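# Re-stick the crooked asset tag inside the lid's frame

## Task

Remove the detachable asset tag that was applied askew and overhangs the network switch's edge. Re-apply it within the frame printed on the switch lid so that it sits squarely, faces the same reading direction as the frame's caption, and is pressed flat over its whole area. The switch must stay upright on the bench, and the task fails if it drops any real distance.

## Robot and tools

Robot: two seven-joint xArm arms, left_arm and right_arm, each with a parallel two-finger gripper and a wrist camera. Base positions in the scene frame: left_arm at (-0.015, +0.365, 0) m, right_arm at (-0.032, -0.370, 0) m, both almost unrotated. A camera stand sits behind the arms. Loose objects may sometimes be nudged by outside pushes.

Scene frame: origin at table-top height, halfway between the arms' nominal bases. +z points up, +x points out across the table, +y is toward left_arm. Arm names do not match left and right in images. Reported hand positions are in metres, orientations as quat_wxyz, velocities in m/s and rad/s, all in this frame; they may be off by a few centimetres, more at long reach.

Gripper axes: fingers extend along the gripper's +z and close along its y. end_effector_position is the spot between the closed pads, roughly 2 cm short of the fingertips; closing pushes the tips about 10 mm further along +z, mostly while the pads are still more than 40 mm apart.

The 14-number row: every motion argument is one flat list of 14 numbers covering both arms, even when one arm stays still. Order: dx, dy, dz, rx, ry, rz, opening for left_arm, then the same seven for right_arm. All in [-1, 1]. The first six are an offset, not a pose: measured along scene-frame axes from that arm's Hand target at the moment the action or move begins, with rotation about the Hand target's position. Scale: 1.0 = 0.6 m for dx, dy, dz and 180 degrees for rotation; rx, ry, rz form a single rotation vector. Translations longer than 1.0 overall may be shortened along their direction. Opening is absolute: +1 fully open (0.084 m), -1 closed. Sending all six pose numbers as 0 re-requests the current Hand target; repeating a nonzero offset moves the arm further. Always resend the wanted opening for each gripper, since 0 means half-open, not unchanged.

execute_actions(actions, cameras): actions is a list of actions; each action is a list of up to 15 rows (one per 1/30 s step), and a short action repeats its final row to fill 15 steps. Every row counts from the action's start pose, not the preceding row. An empty actions list returns a status with images. cameras: list of names, ["all"], [] or null.

move(target, speed, blend, opening_speed, blocking, cameras): target is one 14-number row or a list of up to 15 such rows, all offsets from the same starting Hand targets. Straight-line paths, ending together, at least 0.5 s, cut off at 10 s. speed in m/s, 0.002 to 1 (default 0.25), rotation capped at twice that in rad/s; one value or one per target. blend in metres rounds corners at intermediate targets; 0 stops at each. opening_speed (0.2 or more, per second on the -1..+1 scale) ramps the fingers. blocking=false returns after about 0.5 s while the move continues. No obstacle avoidance; faster moves stray more and hit harder, and aiming further past a contact presses harder. The added "move:" line reports the ending (done, off_target, moving, held, fault) and limits (paced = commanded pose was clipped; held = steps withheld). done means within 3 mm and 2 degrees; it says nothing about contact.

wait(seconds 0 to 10, cameras): the scene runs with commands held. stop(cameras): brakes a running move. zoom_image(camera, region [x0, y0, x1, y1] pixels, at most 504 by 504): closer look at the latest image of cam_head_left, cam_head_right, cam_high, cam_low, cam_left_wrist or cam_right_wrist (each 896x504). clear_fault(arm): clears a reported torque fault on left_arm or right_arm. read_manual(section): licence texts only. finished_scene(scene): ends the current scene, given its number; irreversible, so call it only once the tag stays correctly placed with the robot released.

Control behaviour: each step the commanded pose is clipped to within 70 mm and 16 degrees of the measured gripper pose, so one action may fall short. Hand target in a result is the last commanded pose after clipping. A gripper often rests short of it; send a new action (even zeros) or add the missing distance. To end a push, command the target back past the gripper. Big wrist turns can swing the elbow. The clearance check may hold commands bringing the arms too close, but contact can still happen; any moderate press or hit between arms, including a gripper closing on the other's fingers, can fail the task.

Results: grip_measured is the measured opening on the command scale; to hold something keep commanding below it (further below squeezes harder, up to about 24 N per pad). The last joint value is the opening in metres. Joint torques include the arm's own weight and have offsets and noise. "within noise" means the arm is still. Step readings list positions during actions. Wrist depth gives a 7x7 grid of median distances in mm (172 to 3000; "-" means no value). Tool commands shows present gripper commands.

Faults and heat: contact torque at a joint's limit (waist 42.7, shoulder 42.9, upper arm roll 27.3, elbow 27.3, forearm roll 27.3, wrist pitch 14.7, wrist roll 15.3 N m) or a motor pinned at its limit for 1 s stops that arm until clear_fault. Holding loads, stretching out or pushing at unreachable poses heats motors; MOTOR HOT appears at 65 °C and at 80 °C the arm brakes for 30 to 60 s or more.

Avoid: dropping the tag or switch, knocking the switch over or off the bench, releasing parts while moving, fast impacts, hard shoves against the bench or switch, and arm-on-arm contact. Press the tag down gently and evenly, moving slowly near contact.

Each tool is called after ">>>" by a JSON object that holds its "name" and its "arguments", one argument or row to a line.

## Session

>>> {"name": "execute_actions", "arguments": {
  "actions": []
}}

Scene clock: 0.00 s.
left_arm: end_effector_position=(+0.3044, +0.2211, +0.3206) grip_measured=+1.00 end_effector_quat_wxyz=(-0.056, +0.729, -0.671, +0.121) | right_arm: end_effector_position=(+0.5691, -0.0249, +0.3070) grip_measured=+1.00 end_effector_quat_wxyz=(-0.264, +0.856, +0.267, +0.356)
Joint positions: left_arm=[-0.63 -0.677 0.143 0.721 0.156 1.133 0.928 0.084] | right_arm=[0.397 0.278 0.089 1.36 1.011 0.404 -0.945 0.084]
Joint velocities: within noise
Joint torques (N m): no reading
Wrist depth (mm): cam_left_wrist=[581 548 523 470 472 450 430 / 574 542 518 461 462 446 427 / 567 535 511 488 463 443 424 / 560 530 506 483 459 439 422 / 554 525 501 478 455 434 419 / 551 521 497 474 452 433 416 / 542 513 491 469 448 427 411] | cam_right_wrist=[2050 2286 2547 2119 1776 1526 1327 / 2050 2389 2738 2333 1930 1634 1402 / 2178 1020 913 2348 2074 1776 1533 / 2068 856 779 722 665 1763 1645 / 810 747 687 636 592 552 517 / 704 659 610 570 531 501 471 / 642 595 556 520 490 463 438]
Hand target: left_arm +0.3044, +0.2211, +0.3206; -0.056, +0.729, -0.671, +0.121 | right_arm +0.5691, -0.0249, +0.3070; -0.264, +0.856, +0.267, +0.356
Tool commands: left_gripper/opening=+1.0 right_gripper/opening=+1.0

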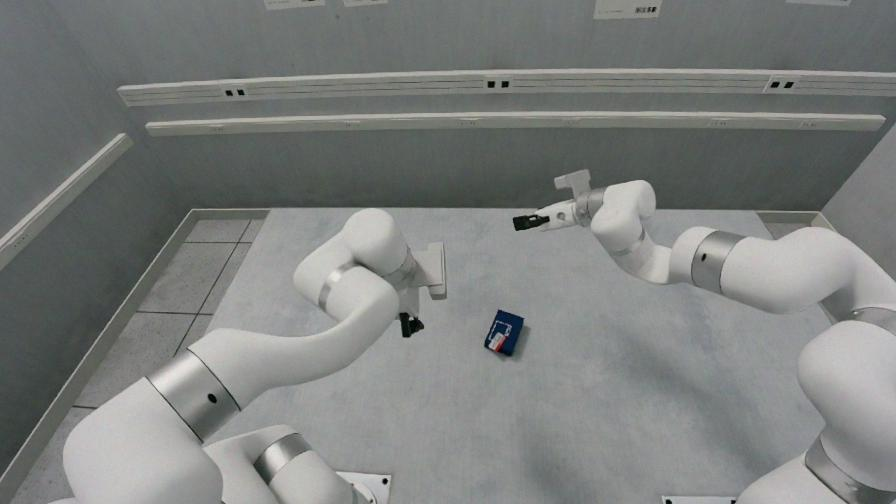

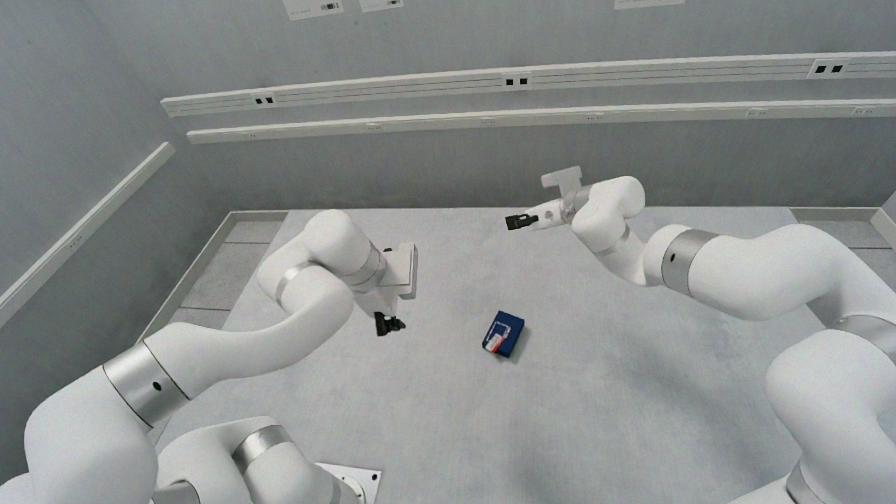

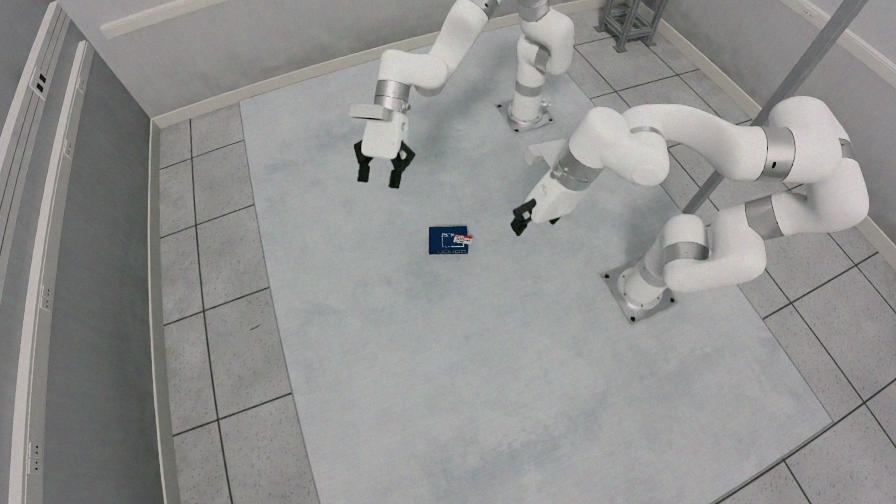

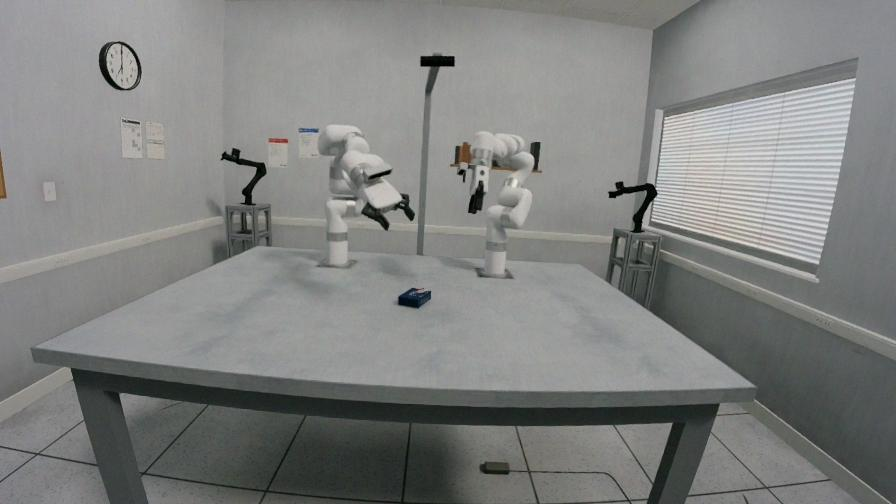

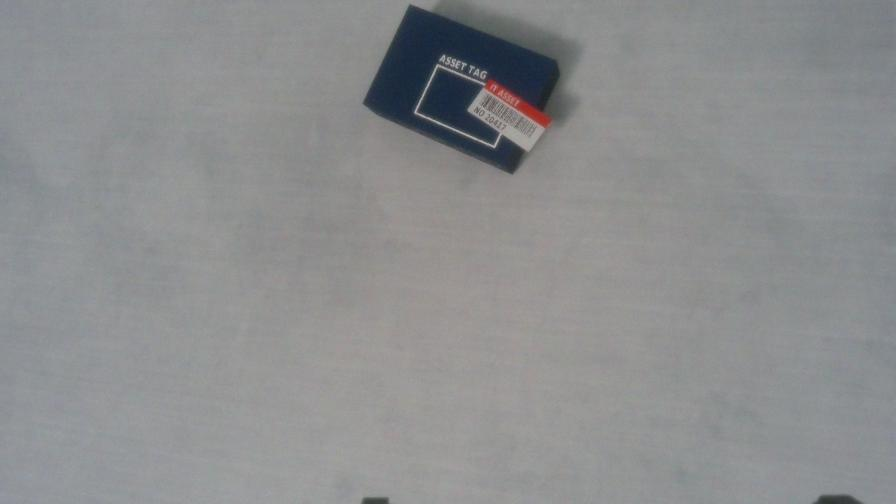

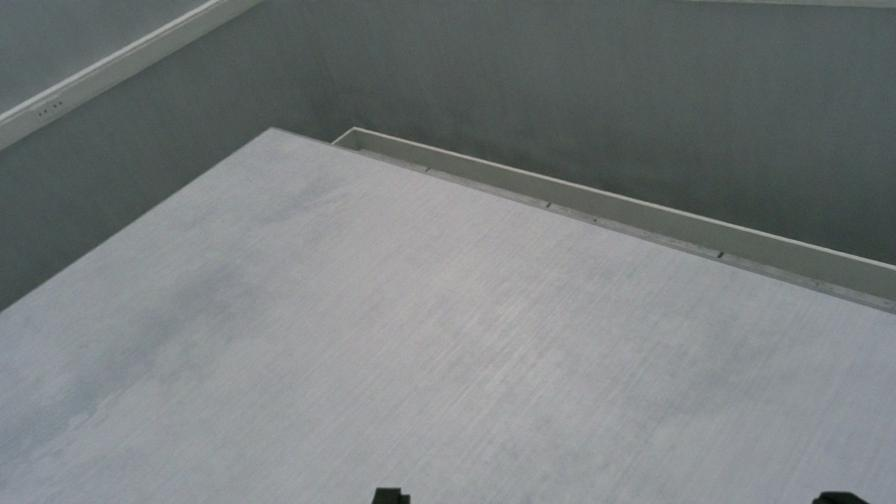

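>>> {"name": "zoom_image", "arguments": {
  "camera": "cam_left_wrist",
  "region": [340, 0, 600, 200]
}}

>>> {"name": "zoom_image", "arguments": {
  "camera": "cam_head_right",
  "region": [450, 280, 560, 380]
}}

>>> {"name": "zoom_image", "arguments": {
  "camera": "cam_low",
  "region": [360, 260, 470, 330]
}}

Scaled by 1.938 from the camera's 896x504 image, which has a finer 1280x720 frame.

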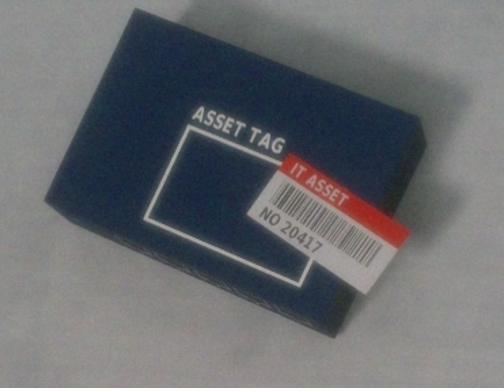

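Scaled by 4.582 from the camera's 896x504 image, which has a finer 1280x720 frame.

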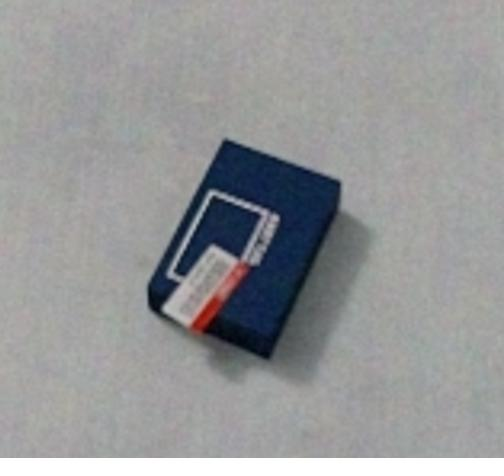

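Scaled by 4.582 from the camera's 896x504 image, which has a finer 1280x720 frame.

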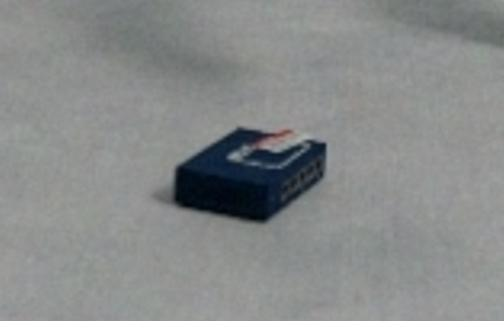

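>>> {"name": "move", "arguments": {
  "target": [0.1427, -0.2185, -0.251, 0.02936, 0.07995, -0.0262, 1.0, 0, 0, 0, 0, 0, 0, 1.0],
  "speed": 0.2,
  "cameras": ["cam_left_wrist", "cam_high"]
}}

Scene clock: 23.53 s.
left_arm: end_effector_position=(+0.3900, +0.0900, +0.1700) grip_measured=+1.00 end_effector_quat_wxyz=(+0.000, +0.707, -0.707, +0.000) | right_arm: end_effector_position=(+0.5691, -0.0249, +0.3070) grip_measured=+1.00 end_effector_quat_wxyz=(-0.264, +0.856, +0.267, +0.356)
Joint positions: left_arm=[-0.725 0.12 0.14 1.087 -0.021 0.968 0.991 0.084] | right_arm=[0.397 0.278 0.089 1.36 1.011 0.404 -0.945 0.084]
Joint torques (N m): left_arm=[2.47 -15.94 0.48 15.83 -1.94 -0.16 1.28] | right_arm=[-0.02 -28.93 0.42 12.88 -0.6 -1.53 0.02]
Wrist depth (mm): cam_left_wrist=[302 301 301 301 301 302 301 / 303 303 302 302 303 302 302 / 303 304 272 272 303 303 303 / 303 303 272 272 272 303 303 / 304 304 304 272 272 304 303 / 304 304 304 304 305 304 303 / 305 305 305 305 305 305 304] | cam_right_wrist=[2044 2257 2538 2132 1785 1519 1335 / 2074 2389 2771 2333 1919 1630 1408 / 2158 1020 912 2340 2106 1795 1539 / 2093 856 775 722 667 1758 1634 / 810 751 689 637 590 552 517 / 703 660 610 568 531 501 471 / 642 595 556 520 490 463 438]
Hand target: left_arm +0.3900, +0.0900, +0.1700; +0.000, +0.707, -0.707, +0.000 | right_arm +0.5691, -0.0249, +0.3070; -0.264, +0.856, +0.267, +0.356
Off the commanded pose: left_arm 0.000 m, 0 deg | right_arm 0.000 m, 0 deg.
move: done
Images, in order (width x height): cam_high 896x504, cam_left_wrist 896x504.

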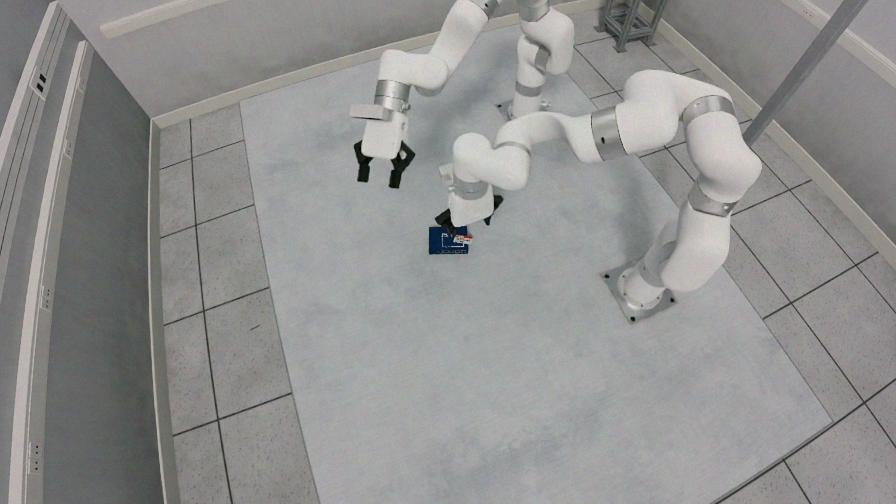

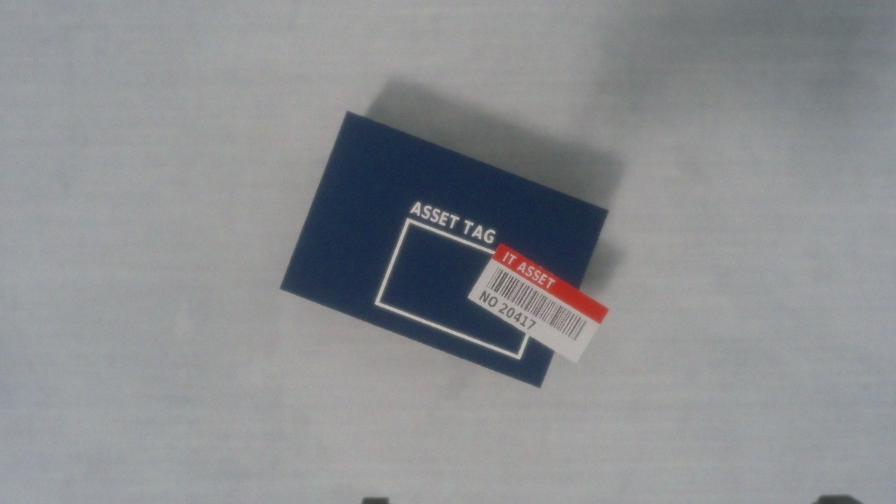

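>>> {"name": "zoom_image", "arguments": {
  "camera": "cam_left_wrist",
  "region": [270, 100, 630, 400]
}}

>>> {"name": "zoom_image", "arguments": {
  "camera": "cam_left_wrist",
  "region": [450, 200, 630, 380]
}}

Scaled by 1.400 from the camera's 896x504 image, which has a finer 1280x720 frame.

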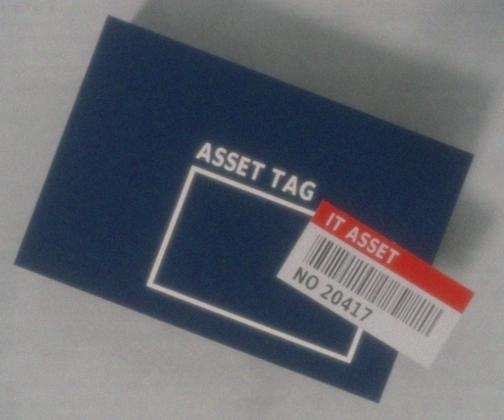

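Scaled by 2.800 from the camera's 896x504 image, which has a finer 1280x720 frame.

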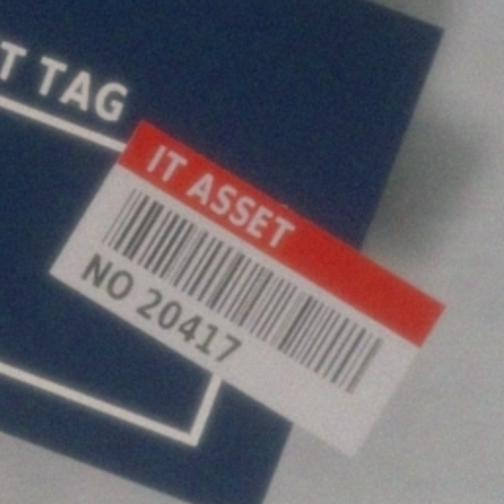

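>>> {"name": "move", "arguments": {
  "target": [-0.05833, 0.03333, 0, 0, 0, 0, 1.0, 0, 0, 0, 0, 0, 0, 1.0],
  "speed": 0.15,
  "cameras": ["cam_left_wrist"]
}}

>>> {"name": "zoom_image", "arguments": {
  "camera": "cam_left_wrist",
  "region": [180, 40, 530, 390]
}}

>>> {"name": "move", "arguments": {
  "target": [0, 0, -0.15, 0, 0, 0, 1.0, 0, 0, 0, 0, 0, 0, 1.0],
  "speed": 0.15,
  "cameras": ["cam_left_wrist"]
}}

>>> {"name": "zoom_image", "arguments": {
  "camera": "cam_left_wrist",
  "region": [330, 140, 580, 390]
}}

Scene clock: 34.50 s.
left_arm: end_effector_position=(+0.3550, +0.1100, +0.1700) grip_measured=+1.00 end_effector_quat_wxyz=(+0.000, +0.707, -0.707, +0.000) | right_arm: end_effector_position=(+0.5691, -0.0249, +0.3070) grip_measured=+1.00 end_effector_quat_wxyz=(-0.264, +0.856, +0.267, +0.356)
Joint positions: left_arm=[-0.733 -0.008 0.136 0.934 0 0.941 0.968 0.084] | right_arm=[0.397 0.278 0.089 1.36 1.011 0.404 -0.945 0.084]
Joint torques (N m): left_arm=[-3.3 -25.64 -1.15 12.1 1.9 -3.46 -1.09] | right_arm=[-0.12 -28.96 0.39 13.01 -0.48 -1.62 0.04]
Wrist depth (mm): cam_left_wrist=[302 302 302 302 302 301 302 / 302 303 272 302 302 303 302 / 303 303 272 272 303 303 302 / 304 304 272 271 303 303 303 / 304 303 304 303 303 304 303 / 304 304 304 304 304 304 304 / 305 304 305 304 304 305 304] | cam_right_wrist=[2038 2309 2538 2119 1758 1513 1327 / 2026 2389 2696 2348 1903 1622 1405 / 2145 1023 907 2317 2106 1776 1519 / 2093 853 781 720 667 1763 1638 / 806 749 687 637 592 551 518 / 704 658 609 567 532 501 472 / 641 594 557 521 489 462 438]
Hand target: left_arm +0.3550, +0.1100, +0.1700; +0.000, +0.707, -0.707, +0.000 | right_arm +0.5691, -0.0249, +0.3070; -0.264, +0.856, +0.267, +0.356
Off the commanded pose: left_arm 0.000 m, 0 deg | right_arm 0.000 m, 0 deg.
move: done
Images, in order (width x height): cam_left_wrist 896x504.

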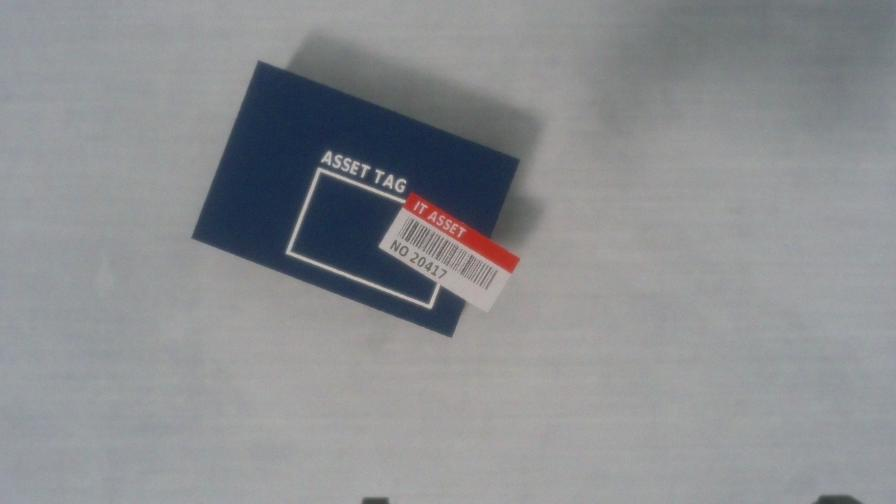

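Scaled by 1.440 from the camera's 896x504 image, which has a finer 1280x720 frame.

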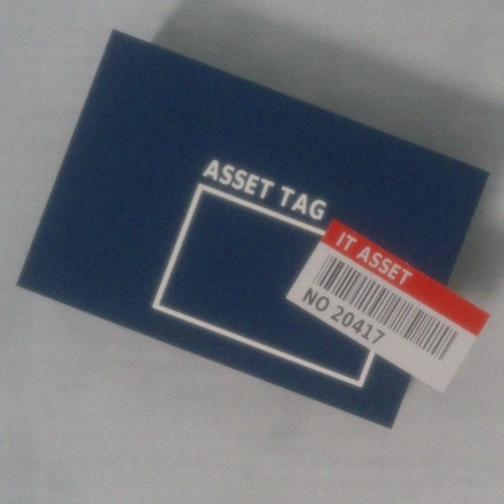

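Scene clock: 35.60 s.
left_arm: end_effector_position=(+0.3550, +0.1100, +0.0800) grip_measured=+1.00 end_effector_quat_wxyz=(+0.000, +0.707, -0.707, +0.000) | right_arm: end_effector_position=(+0.5691, -0.0249, +0.3070) grip_measured=+1.00 end_effector_quat_wxyz=(-0.264, +0.856, +0.267, +0.356)
Joint positions: left_arm=[-0.73 0.155 0.134 0.836 -0.034 0.682 0.993 0.084] | right_arm=[0.397 0.278 0.089 1.36 1.011 0.404 -0.945 0.084]
Joint torques (N m): left_arm=[2.55 -14.98 -0.93 13.69 -2.14 -3.47 1.05] | right_arm=[-0.07 -28.87 0.34 12.89 -0.59 -1.57 0]
Wrist depth (mm): cam_left_wrist=[212 181 181 212 212 212 212 / 212 181 181 181 212 212 212 / 212 181 181 181 212 212 212 / 213 181 181 181 213 213 213 / 213 213 182 182 213 213 213 / 213 213 213 213 213 213 213 / 214 214 214 213 214 214 213] | cam_right_wrist=[2056 2279 2519 2119 1763 1513 1337 / 2038 2389 2696 2333 1914 1615 1420 / 2172 1019 918 2340 2080 1763 1526 / 2087 854 780 720 667 1758 1645 / 810 747 689 638 593 553 519 / 703 660 610 569 533 498 471 / 642 597 556 520 491 463 438]
Hand target: left_arm +0.3550, +0.1100, +0.0800; +0.000, +0.707, -0.707, +0.000 | right_arm +0.5691, -0.0249, +0.3070; -0.264, +0.856, +0.267, +0.356
Off the commanded pose: left_arm 0.000 m, 0 deg | right_arm 0.000 m, 0 deg.
move: done
Images, in order (width x height): cam_left_wrist 896x504.

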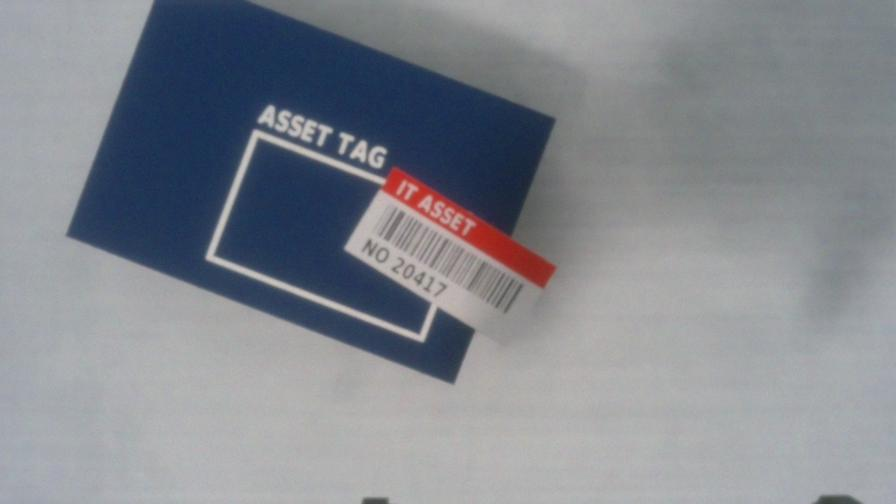

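Scaled by 2.016 from the camera's 896x504 image, which has a finer 1280x720 frame.

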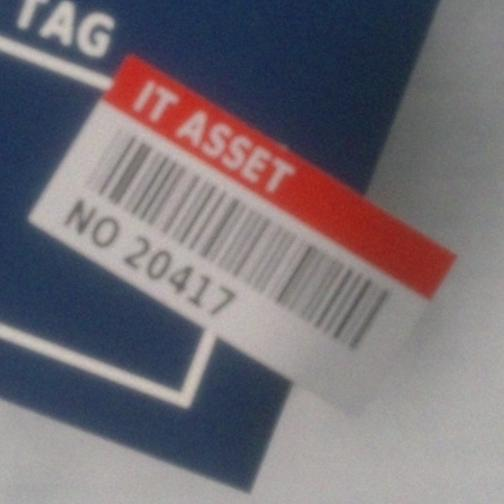

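>>> {"name": "move", "arguments": {
  "target": [-0.0553, -0.0397, 0.0027, -0.07622, -0.27056, -0.16345, -0.3, 0, 0, 0, 0, 0, 0, 1.0],
  "speed": 0.25,
  "cameras": ["cam_left_wrist", "cam_high"]
}}

Scene clock: 62.73 s.
left_arm: end_effector_position=(+0.3219, +0.0862, +0.0816) grip_measured=-0.32 end_effector_quat_wxyz=(+0.206, -0.443, +0.791, -0.369) | right_arm: end_effector_position=(+0.5691, -0.0249, +0.3070) grip_measured=+1.00 end_effector_quat_wxyz=(-0.264, +0.856, +0.267, +0.356)
Joint positions: left_arm=[-1.312 0.338 0.497 0.25 -0.154 -0.886 1.354 0.03] | right_arm=[0.397 0.278 0.089 1.36 1.011 0.404 -0.945 0.084]
Joint torques (N m): left_arm=[-3.16 -8.96 0.08 7.03 -2.49 -3.89 0.9] | right_arm=[-0.01 -28.94 0.38 12.93 -0.58 -1.56 0.13]
Wrist depth (mm): cam_left_wrist=[909 567 387 307 246 203 179 / 1767 567 388 309 246 204 180 / 1736 573 388 309 246 212 185 / 1681 573 389 309 246 211 186 / 1604 576 391 281 229 205 180 / 1536 576 418 257 225 205 181 / 1471 579 420 257 223 206 181] | cam_right_wrist=[2062 2264 2566 2106 1776 1516 1325 / 2056 2397 2706 2317 1935 1619 1405 / 2165 1025 907 2364 2080 1781 1509 / 2080 855 778 724 667 1772 1626 / 807 751 687 637 592 553 518 / 700 659 608 567 532 500 470 / 642 596 557 521 490 462 438]
Hand target: left_arm +0.3219, +0.0862, +0.0816; +0.206, -0.443, +0.791, -0.369 | right_arm +0.5691, -0.0249, +0.3070; -0.264, +0.856, +0.267, +0.356
Off the commanded pose: left_arm 0.000 m, 0 deg | right_arm 0.000 m, 0 deg.
move: done; limits=paced
Images, in order (width x height): cam_high 896x504, cam_left_wrist 896x504.

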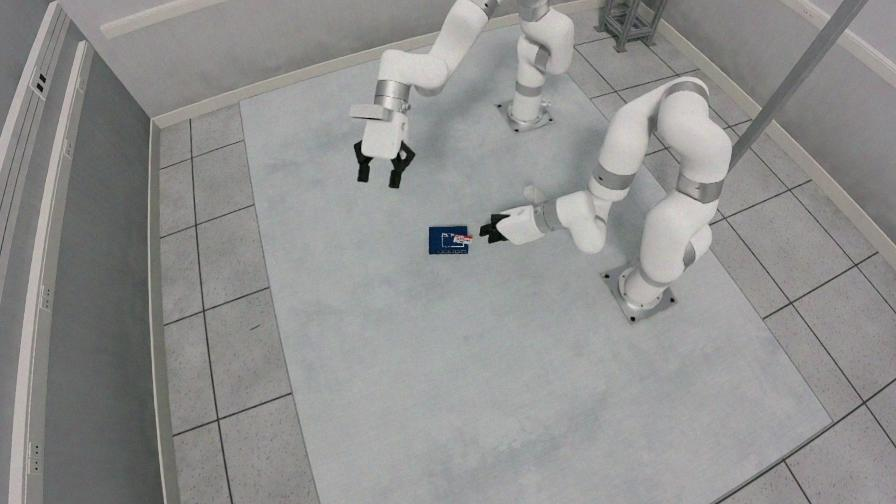

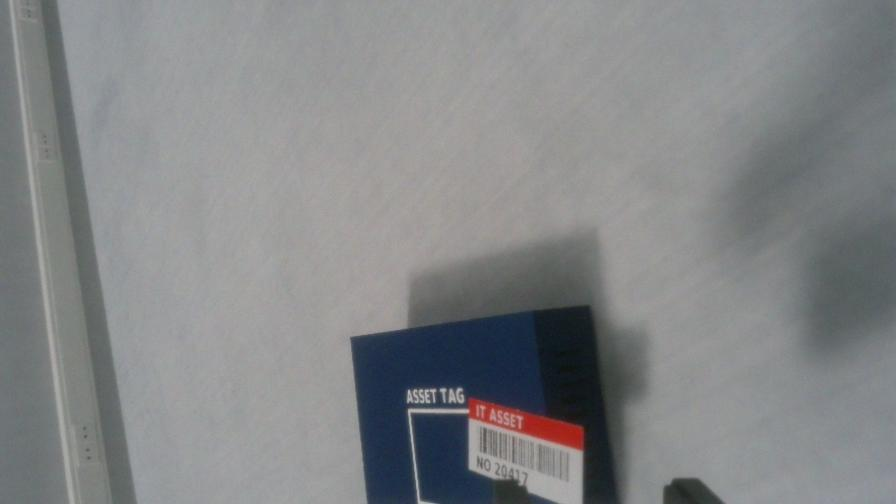

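>>> {"name": "move", "arguments": {
  "target": [0, 0, 0, 0, 0, 0, -0.3, -0.4225, -0.1268, -0.433, -0.01567, -0.0967, 0.08505, 1.0],
  "speed": 0.2,
  "cameras": ["cam_right_wrist", "cam_high"]
}}

Scene clock: 66.40 s.
left_arm: end_effector_position=(+0.3219, +0.0862, +0.0816) grip_measured=-0.32 end_effector_quat_wxyz=(+0.206, -0.443, +0.791, -0.369) | right_arm: end_effector_position=(+0.3156, -0.1010, +0.0473) grip_measured=+1.00 end_effector_quat_wxyz=(-0.244, +0.755, +0.424, +0.436)
Joint positions: left_arm=[-1.312 0.338 0.497 0.25 -0.154 -0.886 1.354 0.03] | right_arm=[0.335 0.179 0.127 0.454 2.475 0.808 -2.968 0.084]
Joint torques (N m): left_arm=[-3.3 -9.49 0.44 6.93 -2.42 -1.46 1.03] | right_arm=[-3.71 -10.49 -2.3 4.16 2.02 2.12 -2.13]
Wrist depth (mm): cam_left_wrist=[916 565 386 307 245 204 179 / 1772 569 388 308 246 204 180 / 1736 573 389 309 246 211 185 / 1677 573 390 256 226 212 186 / 1574 576 416 256 223 205 181 / 1539 580 418 257 222 205 181 / 1458 581 392 296 229 205 181] | cam_right_wrist=[220 225 243 690 689 683 677 / 233 250 267 520 516 514 510 / 393 368 367 414 412 411 408 / 330 329 329 282 266 266 324 / 285 284 283 259 230 236 268 / 242 241 240 240 232 238 237 / 216 216 215 215 214 214 213]
Hand target: left_arm +0.3219, +0.0862, +0.0816; +0.206, -0.443, +0.791, -0.369 | right_arm +0.3156, -0.1010, +0.0472; -0.244, +0.755, +0.424, +0.436
Off the commanded pose: left_arm 0.000 m, 0 deg | right_arm 0.000 m, 0 deg.
move: done
Images, in order (width x height): cam_high 896x504, cam_right_wrist 896x504.

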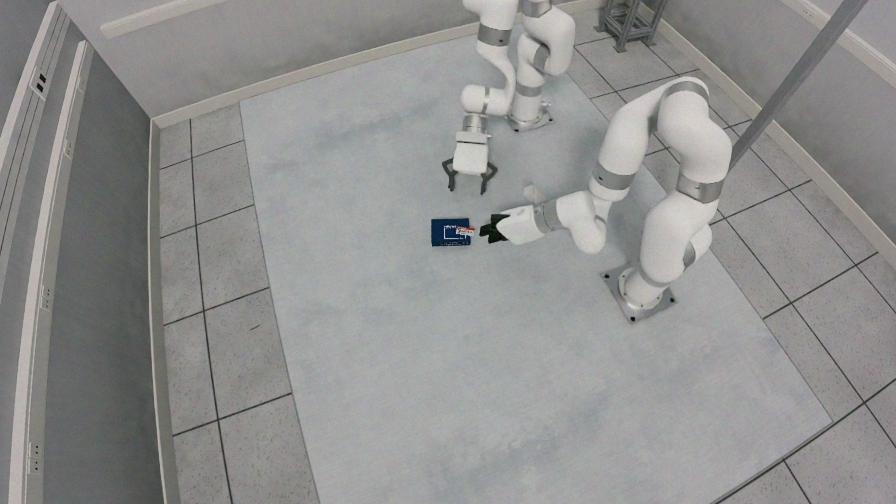

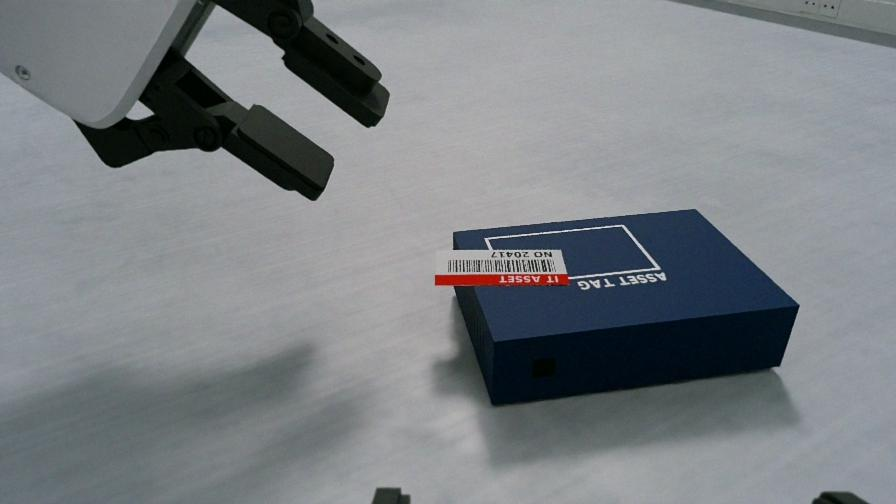

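>>> {"name": "wait", "arguments": {
  "seconds": 0.1,
  "cameras": ["cam_left_wrist", "cam_right_wrist", "cam_head_right"]
}}

>>> {"name": "zoom_image", "arguments": {
  "camera": "cam_right_wrist",
  "region": [400, 180, 820, 420]
}}

>>> {"name": "zoom_image", "arguments": {
  "camera": "cam_left_wrist",
  "region": [300, 200, 740, 504]
}}

Scene clock: 68.27 s.
left_arm: end_effector_position=(+0.3219, +0.0862, +0.0816) grip_measured=-0.32 end_effector_quat_wxyz=(+0.206, -0.443, +0.791, -0.369) | right_arm: end_effector_position=(+0.3156, -0.1010, +0.0472) grip_measured=+1.00 end_effector_quat_wxyz=(-0.244, +0.755, +0.424, +0.436)
Joint positions: left_arm=[-1.312 0.338 0.497 0.25 -0.154 -0.886 1.354 0.03] | right_arm=[0.335 0.179 0.127 0.454 2.475 0.808 -2.968 0.084]
Joint torques (N m): left_arm=[-3.44 -9.89 0.12 6.83 -2.56 -1.51 1.05] | right_arm=[-3.64 -10.35 -2.41 4.06 2.13 1.9 -2.17]
Wrist depth (mm): cam_left_wrist=[908 569 386 308 245 204 179 / 1790 569 387 308 246 204 180 / 1745 574 387 309 246 211 185 / 1673 573 390 256 226 212 186 / 1596 575 417 257 222 205 180 / 1529 578 418 257 222 205 181 / 1455 581 392 297 229 205 181] | cam_right_wrist=[220 225 243 691 685 683 677 / 233 250 266 520 517 513 511 / 394 369 368 414 412 409 408 / 330 330 328 282 266 266 323 / 285 284 283 259 230 236 268 / 241 240 240 239 233 238 237 / 216 216 215 214 214 214 213]
Hand target: left_arm +0.3219, +0.0862, +0.0816; +0.206, -0.443, +0.791, -0.369 | right_arm +0.3156, -0.1010, +0.0472; -0.244, +0.755, +0.424, +0.436
Tool commands: left_gripper/opening=-0.3 right_gripper/opening=+1.0
Off the commanded pose: left_arm 0.000 m, 0 deg | right_arm 0.000 m, 0 deg.
wait: 0.10 s; at rest from the start
Images, in order (width x height): cam_head_right 896x504, cam_left_wrist 896x504, cam_right_wrist 896x504.

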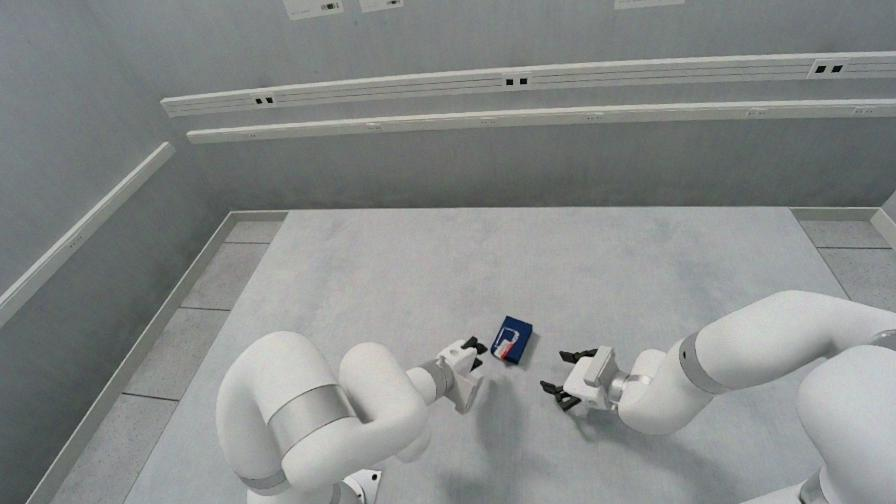

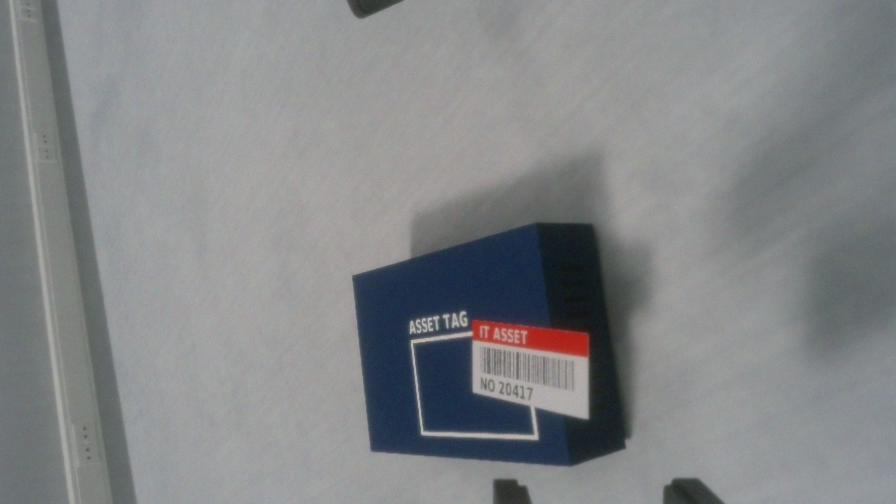

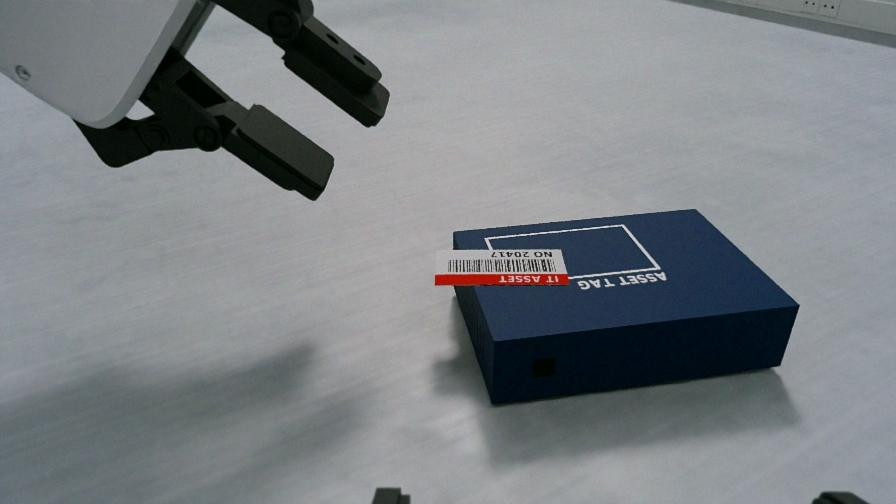

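Scaled by 1.200 from the camera's 896x504 image, which has a finer 1280x720 frame.

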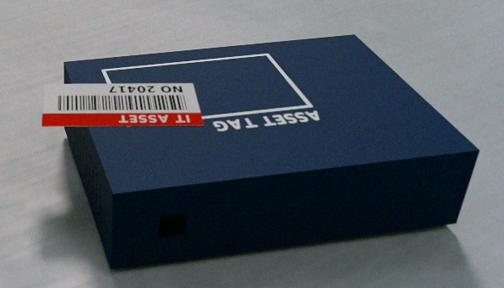

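Scaled by 1.145 from the camera's 896x504 image, which has a finer 1280x720 frame.

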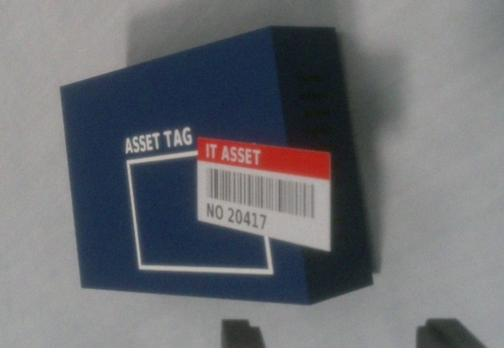

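>>> {"name": "zoom_image", "arguments": {
  "camera": "cam_right_wrist",
  "region": [180, 0, 480, 300]
}}

Scaled by 1.680 from the camera's 896x504 image, which has a finer 1280x720 frame.

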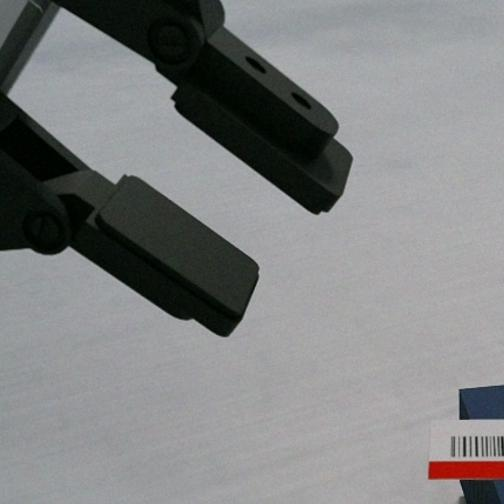

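>>> {"name": "move", "arguments": {
  "target": [-0.00917, -0.05033, -0.0215, 0, 0, 0, -0.3, 0, 0, 0, 0, 0, 0, 1.0],
  "speed": 0.1,
  "cameras": ["cam_left_wrist", "cam_right_wrist"]
}}

>>> {"name": "zoom_image", "arguments": {
  "camera": "cam_right_wrist",
  "region": [200, 20, 640, 360]
}}

Scene clock: 87.97 s.
left_arm: end_effector_position=(+0.3164, +0.0560, +0.0687) grip_measured=-0.32 end_effector_quat_wxyz=(+0.206, -0.443, +0.791, -0.369) | right_arm: end_effector_position=(+0.3156, -0.1010, +0.0472) grip_measured=+1.00 end_effector_quat_wxyz=(-0.244, +0.755, +0.424, +0.436)
Joint positions: left_arm=[-1.373 0.421 0.448 0.323 -0.251 -0.871 1.324 0.03] | right_arm=[0.335 0.179 0.127 0.454 2.475 0.808 -2.968 0.084]
Joint torques (N m): left_arm=[-3.37 -11.07 0.51 6.59 -2.66 -1.24 -1.09] | right_arm=[-3.6 -10.59 -2.32 4.15 2.07 1.44 -2.18]
Wrist depth (mm): cam_left_wrist=[846 527 231 259 227 196 - / 847 528 359 286 228 196 - / 1719 532 361 287 228 196 177 / 1657 530 363 287 229 196 178 / 1578 535 363 274 220 197 178 / 1499 537 388 235 208 197 178 / 1455 540 389 235 203 191 179] | cam_right_wrist=[191 195 625 691 685 681 677 / 201 206 217 517 516 513 511 / 214 229 242 388 412 411 408 / 331 330 312 282 267 266 324 / 285 284 284 259 230 236 268 / 241 240 240 239 232 238 237 / 216 215 215 214 214 214 213]
Hand target: left_arm +0.3163, +0.0560, +0.0687; +0.206, -0.443, +0.791, -0.369 | right_arm +0.3156, -0.1010, +0.0472; -0.244, +0.755, +0.424, +0.436
Off the commanded pose: left_arm 0.000 m, 0 deg | right_arm 0.000 m, 0 deg.
move: done
Images, in order (width x height): cam_left_wrist 896x504, cam_right_wrist 896x504.

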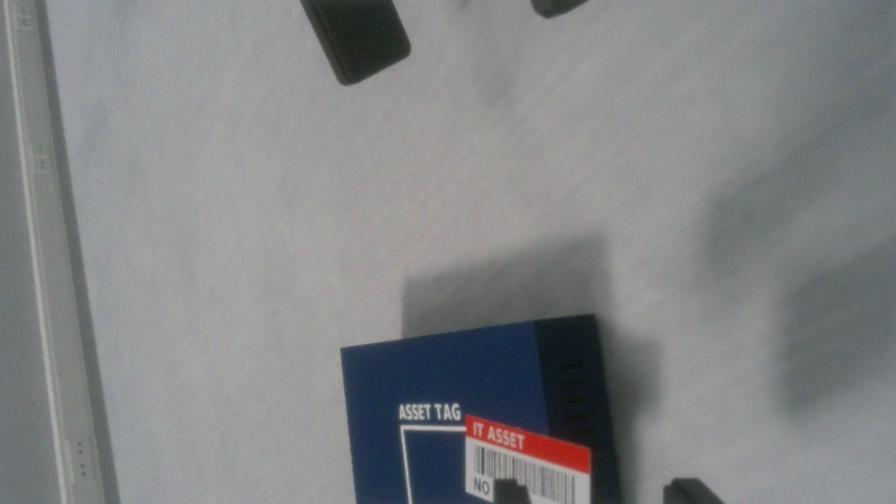

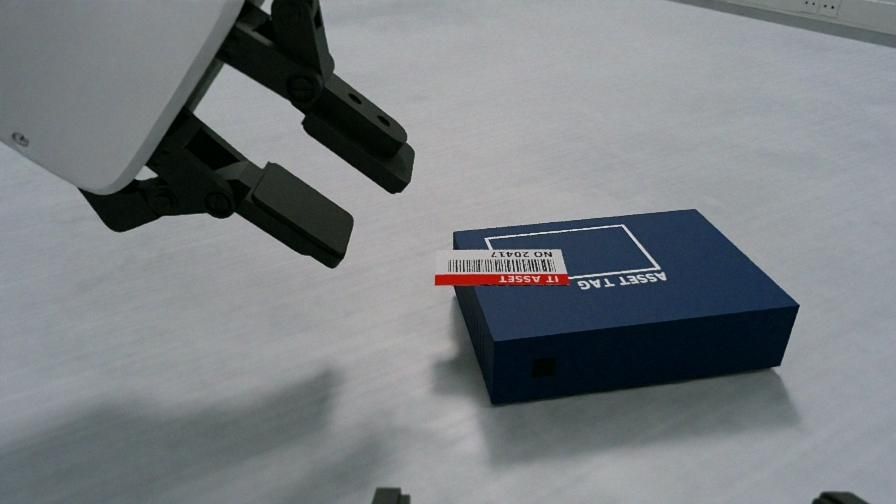

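Scaled by 1.145 from the camera's 896x504 image, which has a finer 1280x720 frame.

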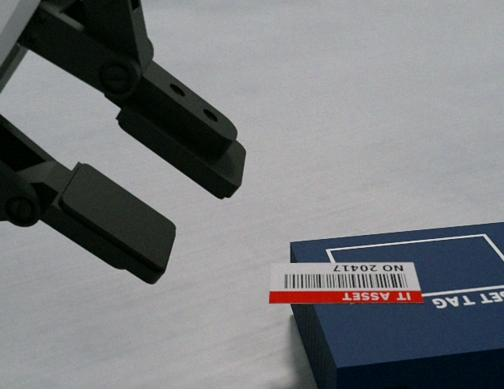

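>>> {"name": "move", "arguments": {
  "target": [0.0274, -0.0168, -0.0237, 0, 0, 0, -0.3, 0, 0, 0, 0, 0, 0, 1.0],
  "speed": 0.06,
  "cameras": ["cam_left_wrist", "cam_right_wrist"]
}}

>>> {"name": "zoom_image", "arguments": {
  "camera": "cam_right_wrist",
  "region": [260, 60, 660, 400]
}}

Scene clock: 93.57 s.
left_arm: end_effector_position=(+0.3328, +0.0459, +0.0545) grip_measured=-0.32 end_effector_quat_wxyz=(+0.206, -0.443, +0.791, -0.369) | right_arm: end_effector_position=(+0.3156, -0.1010, +0.0472) grip_measured=+1.00 end_effector_quat_wxyz=(-0.244, +0.755, +0.424, +0.436)
Joint positions: left_arm=[-1.327 0.508 0.439 0.398 -0.203 -0.877 1.284 0.03] | right_arm=[0.335 0.179 0.127 0.454 2.475 0.808 -2.968 0.084]
Joint torques (N m): left_arm=[2.76 -12.67 1.39 6.46 0.98 -4.53 -0.94] | right_arm=[-3.68 -10.5 -2.25 4.12 2.15 1.25 -2.18]
Wrist depth (mm): cam_left_wrist=[771 480 213 249 208 179 - / 772 484 329 261 209 179 - / 780 485 329 262 209 180 - / 1619 487 330 262 209 180 - / 1557 489 331 263 201 180 - / 1490 491 355 210 182 180 - / 1417 494 356 211 182 180 -] | cam_right_wrist=[189 190 207 691 686 681 678 / 200 200 210 517 515 512 510 / 213 217 249 365 412 410 408 / 331 313 239 266 266 266 324 / 284 284 272 259 230 236 268 / 241 241 240 239 232 238 238 / 216 215 215 214 214 214 213]
Hand target: left_arm +0.3328, +0.0459, +0.0545; +0.206, -0.443, +0.791, -0.369 | right_arm +0.3156, -0.1010, +0.0472; -0.244, +0.755, +0.424, +0.436
Off the commanded pose: left_arm 0.000 m, 0 deg | right_arm 0.000 m, 0 deg.
move: done
Images, in order (width x height): cam_left_wrist 896x504, cam_right_wrist 896x504.

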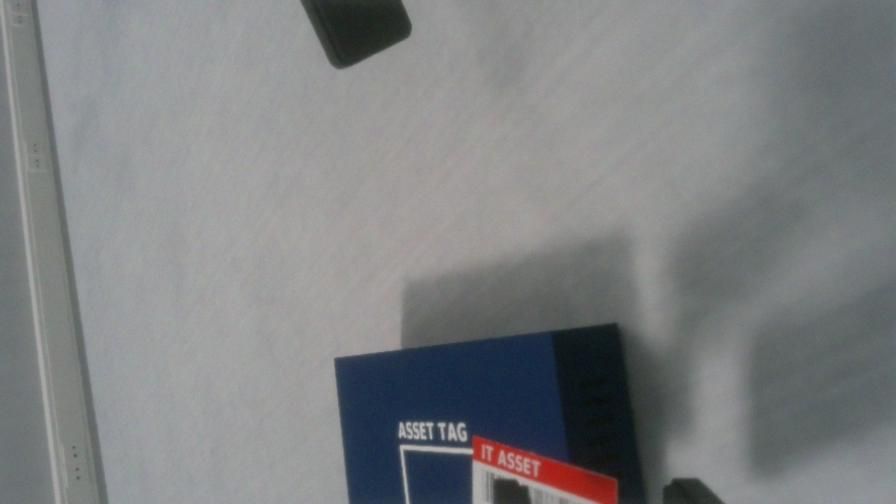

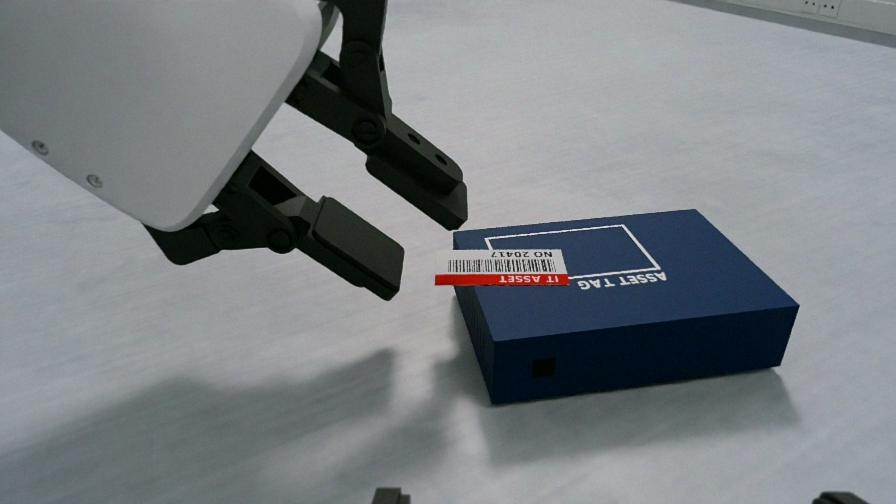

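Scaled by 1.260 from the camera's 896x504 image, which has a finer 1280x720 frame.

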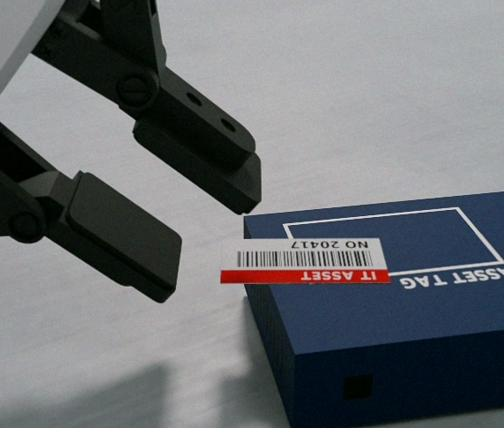

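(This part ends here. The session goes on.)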